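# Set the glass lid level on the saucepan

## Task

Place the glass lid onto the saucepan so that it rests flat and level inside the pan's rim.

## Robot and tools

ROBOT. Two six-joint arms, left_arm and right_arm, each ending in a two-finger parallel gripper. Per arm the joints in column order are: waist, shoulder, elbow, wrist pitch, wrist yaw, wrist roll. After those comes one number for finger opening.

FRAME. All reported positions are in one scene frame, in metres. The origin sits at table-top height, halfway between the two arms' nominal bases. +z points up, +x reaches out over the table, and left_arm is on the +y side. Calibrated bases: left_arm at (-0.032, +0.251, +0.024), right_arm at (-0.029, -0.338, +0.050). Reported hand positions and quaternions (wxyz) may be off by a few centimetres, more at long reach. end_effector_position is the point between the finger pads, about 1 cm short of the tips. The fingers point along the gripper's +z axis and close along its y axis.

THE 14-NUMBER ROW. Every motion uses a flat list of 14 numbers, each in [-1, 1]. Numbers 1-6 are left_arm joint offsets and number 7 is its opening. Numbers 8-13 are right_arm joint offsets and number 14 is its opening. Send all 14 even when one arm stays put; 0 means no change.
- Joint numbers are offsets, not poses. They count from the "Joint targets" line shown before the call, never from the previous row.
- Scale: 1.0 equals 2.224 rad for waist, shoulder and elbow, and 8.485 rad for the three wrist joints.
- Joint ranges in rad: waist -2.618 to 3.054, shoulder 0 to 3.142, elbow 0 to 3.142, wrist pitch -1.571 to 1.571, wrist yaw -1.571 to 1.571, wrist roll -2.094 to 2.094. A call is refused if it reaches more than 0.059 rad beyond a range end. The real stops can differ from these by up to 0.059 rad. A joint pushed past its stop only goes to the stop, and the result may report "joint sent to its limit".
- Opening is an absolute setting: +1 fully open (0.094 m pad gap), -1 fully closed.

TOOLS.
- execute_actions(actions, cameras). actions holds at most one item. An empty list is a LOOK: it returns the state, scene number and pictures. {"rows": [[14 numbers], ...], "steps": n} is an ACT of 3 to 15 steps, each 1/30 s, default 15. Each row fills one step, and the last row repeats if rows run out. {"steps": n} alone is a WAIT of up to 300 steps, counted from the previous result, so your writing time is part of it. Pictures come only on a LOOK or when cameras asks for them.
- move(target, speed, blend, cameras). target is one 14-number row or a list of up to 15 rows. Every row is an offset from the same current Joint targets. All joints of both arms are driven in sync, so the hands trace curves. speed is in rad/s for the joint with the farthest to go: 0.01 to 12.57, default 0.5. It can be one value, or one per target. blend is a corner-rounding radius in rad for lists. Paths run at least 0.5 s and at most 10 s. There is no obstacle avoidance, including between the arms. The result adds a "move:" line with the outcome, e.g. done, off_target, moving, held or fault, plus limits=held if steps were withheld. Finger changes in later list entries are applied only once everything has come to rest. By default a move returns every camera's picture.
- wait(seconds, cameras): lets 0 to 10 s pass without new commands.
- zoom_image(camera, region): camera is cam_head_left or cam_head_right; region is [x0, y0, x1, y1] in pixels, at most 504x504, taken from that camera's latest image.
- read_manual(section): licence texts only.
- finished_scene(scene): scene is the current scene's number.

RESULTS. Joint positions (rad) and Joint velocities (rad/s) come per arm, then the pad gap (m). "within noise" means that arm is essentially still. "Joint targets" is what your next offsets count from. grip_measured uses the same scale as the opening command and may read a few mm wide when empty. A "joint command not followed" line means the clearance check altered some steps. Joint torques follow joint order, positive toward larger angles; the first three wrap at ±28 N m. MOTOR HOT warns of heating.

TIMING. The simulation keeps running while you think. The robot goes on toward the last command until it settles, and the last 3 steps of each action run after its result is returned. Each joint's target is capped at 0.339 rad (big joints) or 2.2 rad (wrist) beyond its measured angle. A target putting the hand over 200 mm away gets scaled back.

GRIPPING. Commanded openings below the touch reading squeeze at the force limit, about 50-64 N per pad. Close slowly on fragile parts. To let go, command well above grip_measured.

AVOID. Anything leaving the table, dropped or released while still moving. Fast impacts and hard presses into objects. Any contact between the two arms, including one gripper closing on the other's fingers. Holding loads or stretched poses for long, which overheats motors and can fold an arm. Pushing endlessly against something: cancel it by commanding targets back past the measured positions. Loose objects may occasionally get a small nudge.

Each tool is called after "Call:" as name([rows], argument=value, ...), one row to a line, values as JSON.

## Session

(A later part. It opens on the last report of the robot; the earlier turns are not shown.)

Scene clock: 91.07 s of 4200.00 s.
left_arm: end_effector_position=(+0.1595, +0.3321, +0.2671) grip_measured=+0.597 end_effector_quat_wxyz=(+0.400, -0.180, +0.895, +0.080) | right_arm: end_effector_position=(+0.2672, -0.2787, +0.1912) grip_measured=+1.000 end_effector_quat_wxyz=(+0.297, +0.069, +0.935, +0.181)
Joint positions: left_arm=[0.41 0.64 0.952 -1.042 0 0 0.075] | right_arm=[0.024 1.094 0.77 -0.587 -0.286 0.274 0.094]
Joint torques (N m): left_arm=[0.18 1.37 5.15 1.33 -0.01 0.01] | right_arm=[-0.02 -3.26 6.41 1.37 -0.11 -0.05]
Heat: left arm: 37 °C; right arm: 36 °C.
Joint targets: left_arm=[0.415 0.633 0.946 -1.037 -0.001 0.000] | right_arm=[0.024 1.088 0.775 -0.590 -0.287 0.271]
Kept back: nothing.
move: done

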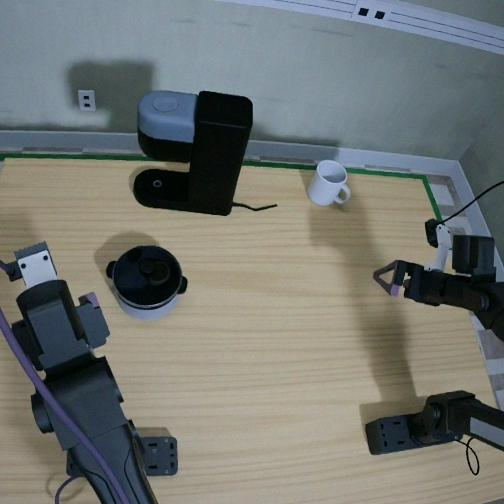

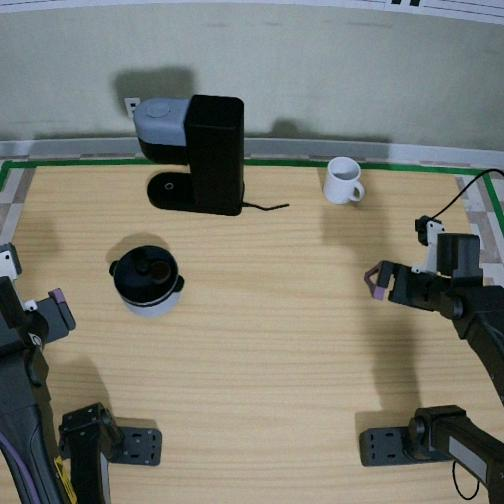

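Call:
move([
  [-0.2415,0.6205,0.4645,-0.0506,0,0,-0.95,0,0,0,0,0,0,1],
  [-0.2415,0.6135,0.3438,-0.0193,0,0,-0.95,0,0,0,0,0,0,1],
], speed=[0.7,0.2])

Call:
zoom_image(camera="cam_head_right", region=[100, 230, 200, 330])

Call:
zoom_image(camera="cam_head_left", region=[100, 230, 200, 330])

Scene clock: 96.23 s of 4200.00 s.
left_arm: end_effector_position=(+0.3615, +0.1978, +0.1202) grip_measured=-0.947 end_effector_quat_wxyz=(+0.026, +0.068, +0.997, -0.002) | right_arm: end_effector_position=(+0.2672, -0.2787, +0.1912) grip_measured=+1.000 end_effector_quat_wxyz=(+0.297, +0.069, +0.935, +0.181)
Joint positions: left_arm=[-0.124 2.01 1.715 -1.223 0 0 0.002] | right_arm=[0.024 1.094 0.77 -0.587 -0.286 0.274 0.094]
Joint torques (N m): left_arm=[0.01 -12.53 4.92 0.38 0.02 -0.01] | right_arm=[-0.01 -3.28 6.41 1.37 -0.1 -0.05]
Heat: left arm: 37 °C; right arm: 36 °C.
Joint targets: left_arm=[-0.122 1.998 1.710 -1.201 -0.001 0.000] | right_arm=[0.024 1.088 0.775 -0.590 -0.287 0.271]
Kept back: nothing.
move: done

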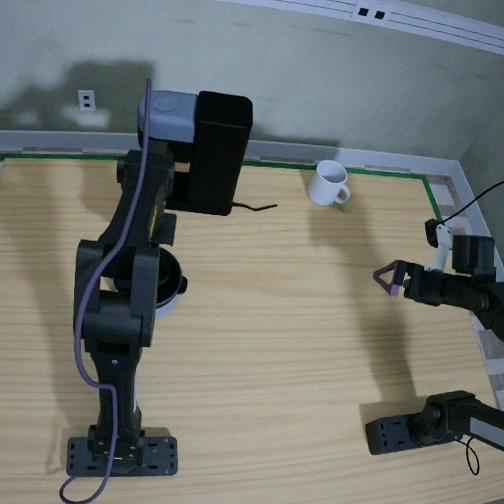

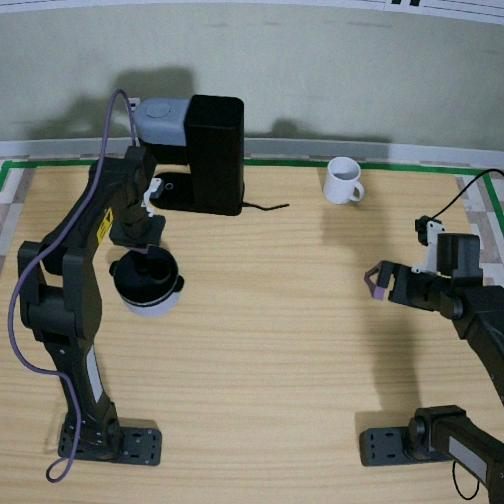

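Scaled by 5.040.

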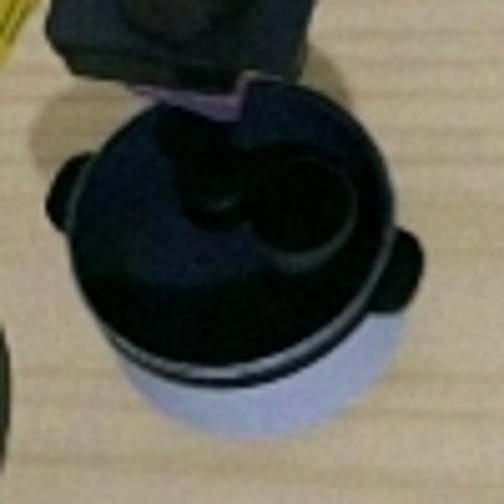

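Scaled by 5.040.

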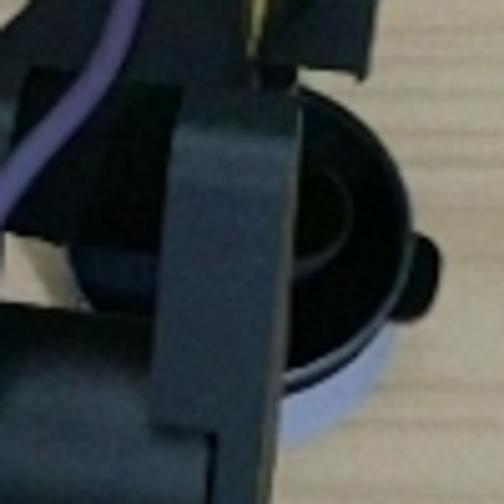

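Call:
move([
  [0,-0.026,0,0,0,0,-0.95,0,0,0,0,0,0,1],
  [-0.005,-0.072,-0.0638,0.0046,0,0,-0.95,0,0,0,0,0,0,1],
], speed=0.08)

Call:
zoom_image(camera="cam_head_right", region=[100, 230, 200, 330])

Scene clock: 99.27 s of 4200.00 s.
left_arm: end_effector_position=(+0.3470, +0.1994, +0.1313) grip_measured=-0.947 end_effector_quat_wxyz=(+0.059, +0.068, +0.996, -0.004) | right_arm: end_effector_position=(+0.2672, -0.2787, +0.1912) grip_measured=+1.000 end_effector_quat_wxyz=(+0.297, +0.069, +0.935, +0.181)
Joint positions: left_arm=[-0.125 1.884 1.58 -1.148 0 0 0.002] | right_arm=[0.024 1.094 0.77 -0.587 -0.286 0.274 0.094]
Joint torques (N m): left_arm=[-0.51 -14.57 4.49 0.08 -0.02 -0.03] | right_arm=[-0.01 -3.29 6.38 1.37 -0.1 -0.04]
Heat: left arm: 38 °C; right arm: 36 °C.
Joint targets: left_arm=[-0.133 1.838 1.568 -1.162 -0.001 0.000] | right_arm=[0.024 1.088 0.775 -0.590 -0.287 0.271]
Kept back: nothing.
move: off_target (left_arm); left_arm: the shoulder is farthest, 0.046 rad from its target

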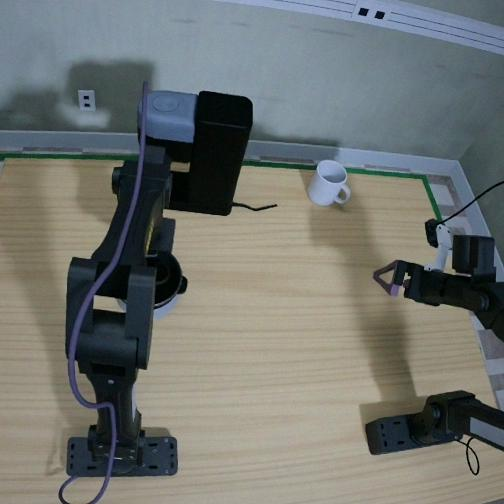

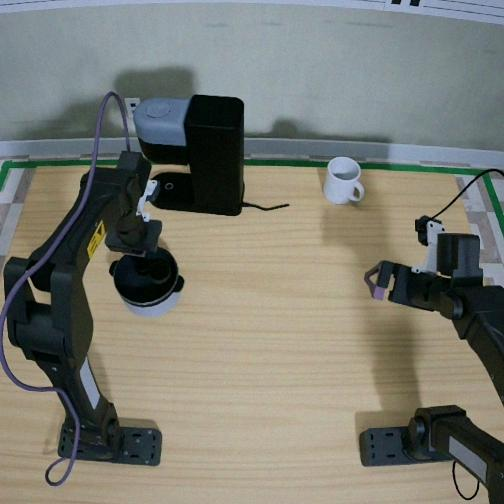

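Scaled by 5.040.

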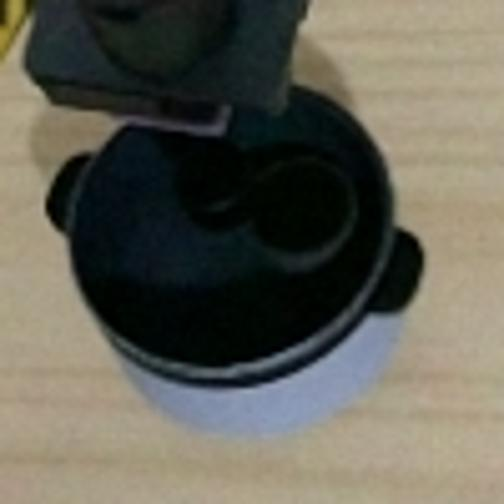

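Call:
move(target=[0,0,-0.0157,0,0,0,-0.95,0,0,0,0,0,0,1], speed=0.05)

Call:
zoom_image(camera="cam_head_right", region=[100, 230, 200, 330])

Scene clock: 100.50 s of 4200.00 s.
left_arm: end_effector_position=(+0.3466, +0.1990, +0.1303) grip_measured=-0.947 end_effector_quat_wxyz=(+0.067, +0.069, +0.995, -0.005) | right_arm: end_effector_position=(+0.2672, -0.2787, +0.1912) grip_measured=+1.000 end_effector_quat_wxyz=(+0.297, +0.069, +0.935, +0.181)
Joint positions: left_arm=[-0.126 1.869 1.555 -1.122 0 0 0.002] | right_arm=[0.024 1.094 0.77 -0.587 -0.286 0.274 0.094]
Joint torques (N m): left_arm=[-0.61 -13.12 3.81 -0.15 -0.02 -0.04] | right_arm=[-0.01 -3.23 6.39 1.37 -0.1 -0.04]
Heat: left arm: 39 °C; right arm: 36 °C.
Joint targets: left_arm=[-0.133 1.838 1.534 -1.162 -0.001 0.000] | right_arm=[0.024 1.088 0.775 -0.590 -0.287 0.271]
Kept back: nothing.
move: off_target (left_arm); left_arm: the wrist pitch is farthest, 0.040 rad from its target

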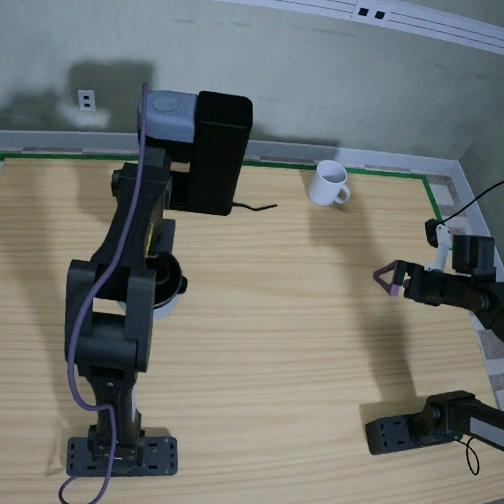

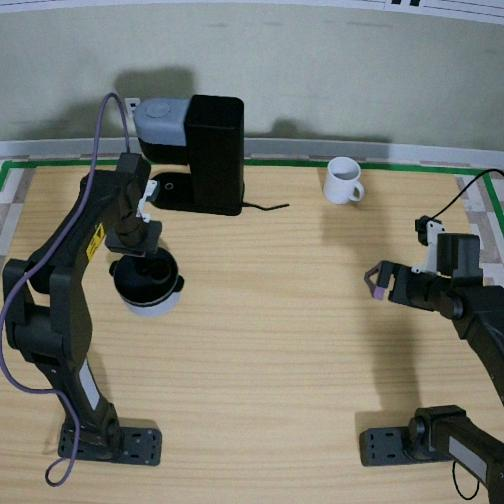

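Scaled by 5.040.

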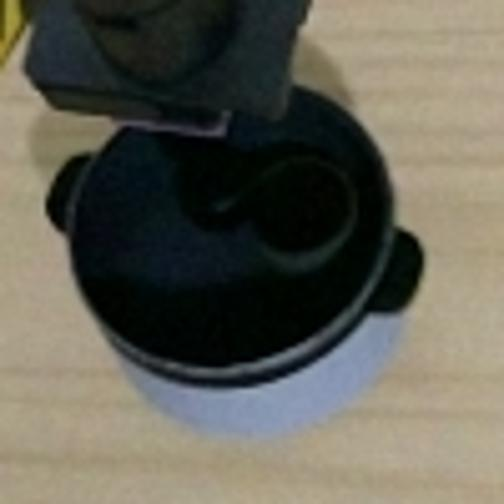

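Call:
move(target=[0,0,-0.006,-0.006,0,0,-0.95,0,0,0,0,0,0,1], speed=0.1)

Call:
zoom_image(camera="cam_head_right", region=[100, 230, 200, 330])

Scene clock: 101.47 s of 4200.00 s.
left_arm: end_effector_position=(+0.3455, +0.1991, +0.1299) grip_measured=-0.947 end_effector_quat_wxyz=(+0.066, +0.069, +0.995, -0.005) | right_arm: end_effector_position=(+0.2672, -0.2787, +0.1912) grip_measured=+1.000 end_effector_quat_wxyz=(+0.297, +0.069, +0.935, +0.181)
Joint positions: left_arm=[-0.126 1.866 1.548 -1.12 0 0 0.002] | right_arm=[0.024 1.094 0.77 -0.587 -0.286 0.274 0.094]
Joint torques (N m): left_arm=[-0.61 -12.83 3.52 -0.62 0.06 0] | right_arm=[-0.02 -3.26 6.39 1.37 -0.1 -0.05]
Heat: left arm: 39 °C; right arm: 36 °C.
Joint targets: left_arm=[-0.133 1.838 1.520 -1.213 0.000 0.000] | right_arm=[0.024 1.088 0.775 -0.590 -0.287 0.271]
Kept back: nothing.
move: off_target (left_arm); left_arm: the wrist pitch is farthest, 0.093 rad from its target

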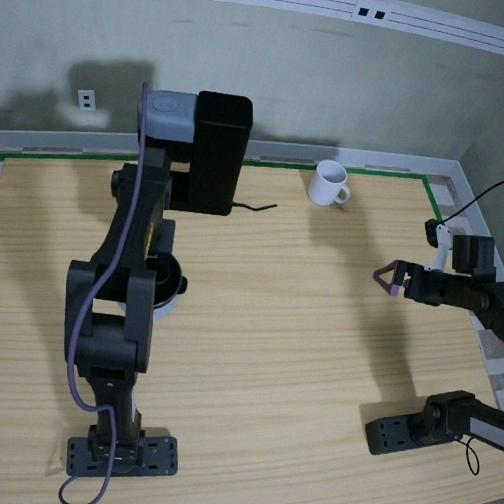

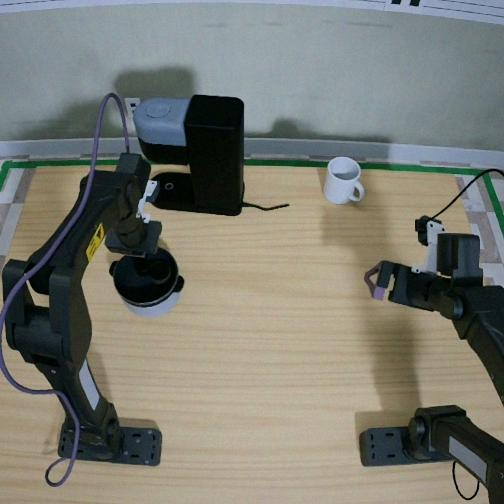

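Scaled by 5.040.

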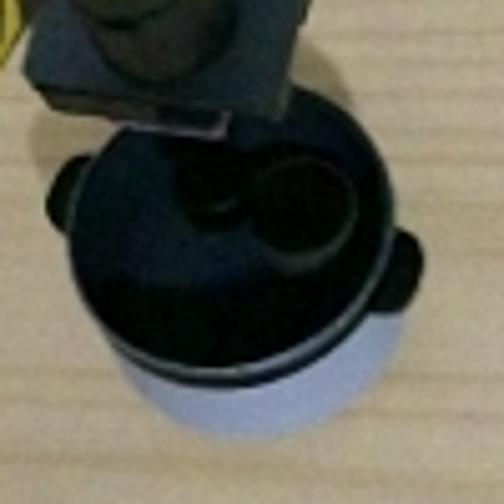

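Call:
move(target=[0,0,-0.006,-0.01,0,0,-0.95,0,0,0,0,0,0,1], speed=0.1)

Call:
zoom_image(camera="cam_head_right", region=[100, 230, 200, 330])

Scene clock: 102.97 s of 4200.00 s.
left_arm: end_effector_position=(+0.3332, +0.2009, +0.1291) grip_measured=-0.947 end_effector_quat_wxyz=(+0.045, +0.069, +0.997, -0.003) | right_arm: end_effector_position=(+0.2672, -0.2787, +0.1912) grip_measured=+1.000 end_effector_quat_wxyz=(+0.297, +0.069, +0.935, +0.181)
Joint positions: left_arm=[-0.126 1.858 1.54 -1.162 0 0 0.002] | right_arm=[0.024 1.094 0.77 -0.587 -0.286 0.274 0.094]
Joint torques (N m): left_arm=[-0.57 -11.75 2.74 -1.14 -0.04 0] | right_arm=[-0.02 -3.25 6.38 1.37 -0.1 -0.05]
Heat: left arm: 39 °C; right arm: 36 °C.
Joint targets: left_arm=[-0.133 1.838 1.507 -1.298 0.000 0.000] | right_arm=[0.024 1.088 0.775 -0.590 -0.287 0.271]
Kept back: nothing.
move: off_target (left_arm); left_arm: the wrist pitch is farthest, 0.136 rad from its target

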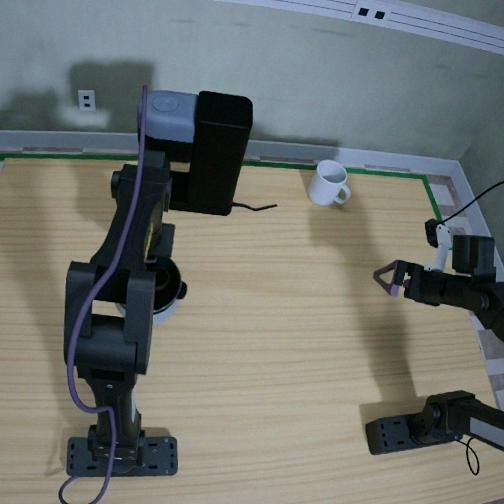

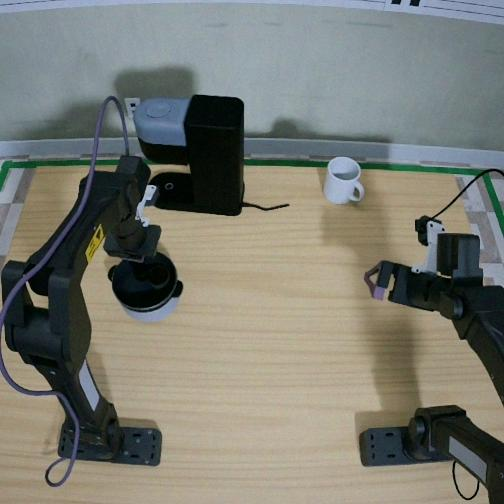

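Scaled by 5.040.

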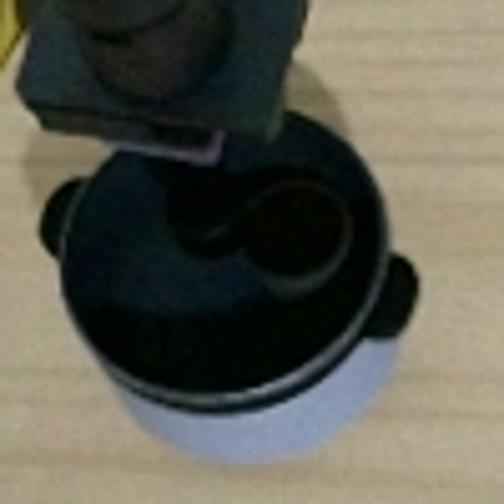

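Call:
move([
  [0,0.01,0.02,0.03,0,0,-0.95,0,0,0,0,0,0,1],
  [0,-0.01,0.17,0.01,0,0,-0.95,0,0,0,0,0,0,1],
  [0.25,-0.5,-0.2,0.01,0,0,-0.95,0,0,0,0,0,0,1],
], speed=[0.15,0.25,0.8])

Call:
zoom_image(camera="cam_head_right", region=[100, 230, 200, 330])

Call:
zoom_image(camera="cam_head_left", region=[100, 230, 200, 330])

Scene clock: 108.20 s of 4200.00 s.
left_arm: end_effector_position=(+0.1438, +0.3272, +0.2640) grip_measured=-0.947 end_effector_quat_wxyz=(+0.328, -0.190, +0.923, +0.067) | right_arm: end_effector_position=(+0.2672, -0.2787, +0.1912) grip_measured=+1.000 end_effector_quat_wxyz=(+0.297, +0.069, +0.935, +0.181)
Joint positions: left_arm=[0.417 0.732 1.068 -1.225 0 -0.001 0.002] | right_arm=[0.024 1.094 0.77 -0.587 -0.286 0.274 0.094]
Joint torques (N m): left_arm=[0.42 1.06 4.93 1.19 0.03 0.02] | right_arm=[-0.02 -3.23 6.41 1.37 -0.11 -0.04]
Heat: left arm: 39 °C; right arm: 36 °C.
Joint targets: left_arm=[0.423 0.725 1.062 -1.213 0.000 0.000] | right_arm=[0.024 1.088 0.775 -0.590 -0.287 0.271]
Kept back: nothing.
move: done

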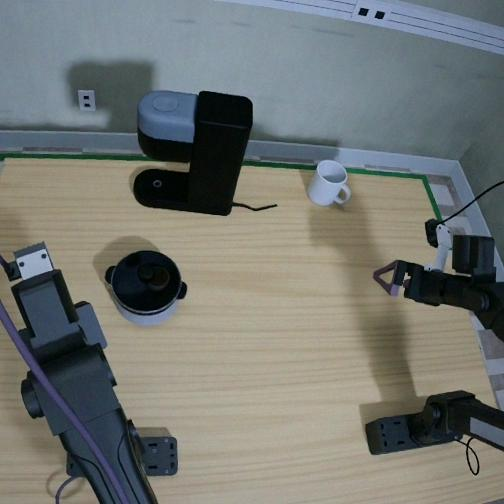

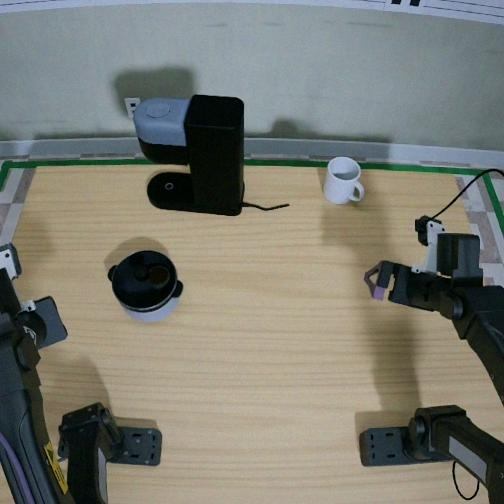

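Scaled by 5.040.

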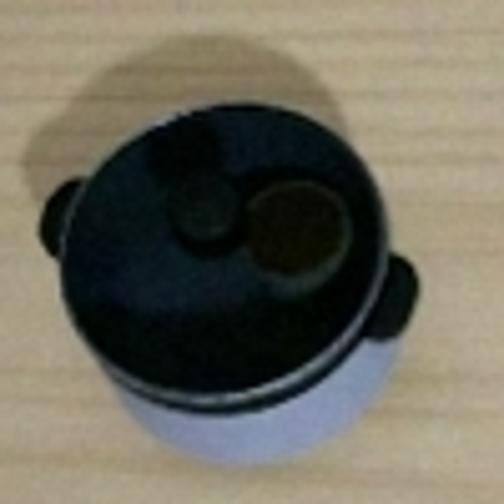

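Scaled by 5.040.

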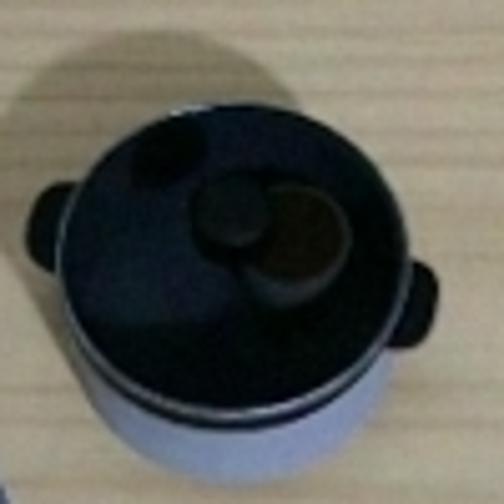

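Call:
zoom_image(camera="cam_head_right", region=[110, 280, 150, 320])

Call:
zoom_image(camera="cam_head_right", region=[108, 245, 148, 285])

Call:
zoom_image(camera="cam_head_right", region=[148, 245, 188, 285])

Scaled by 12.600.

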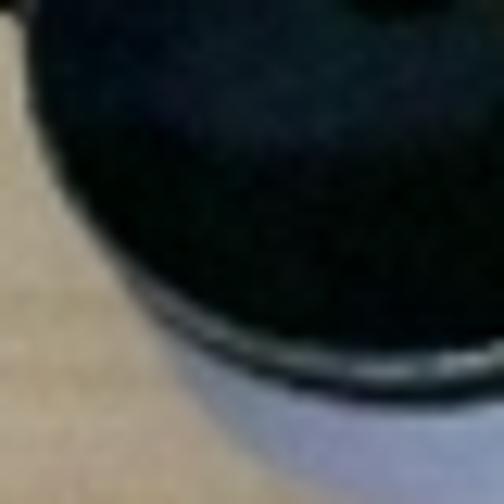

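Scaled by 12.600.

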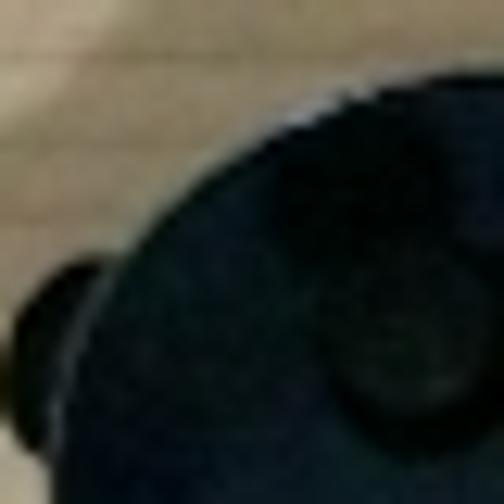

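Scaled by 12.600.

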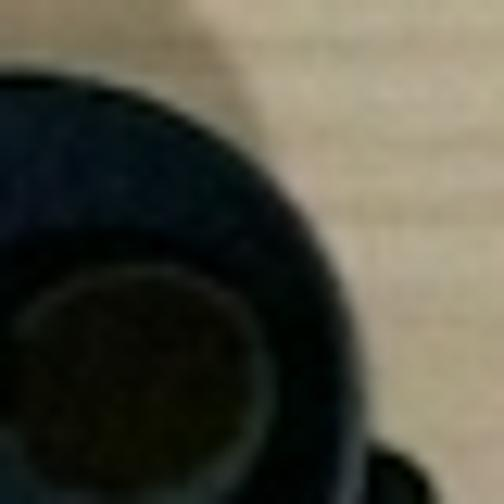

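Consistent with seated.

Call:
finished_scene(scene=1)

The scene is finished: the task was done.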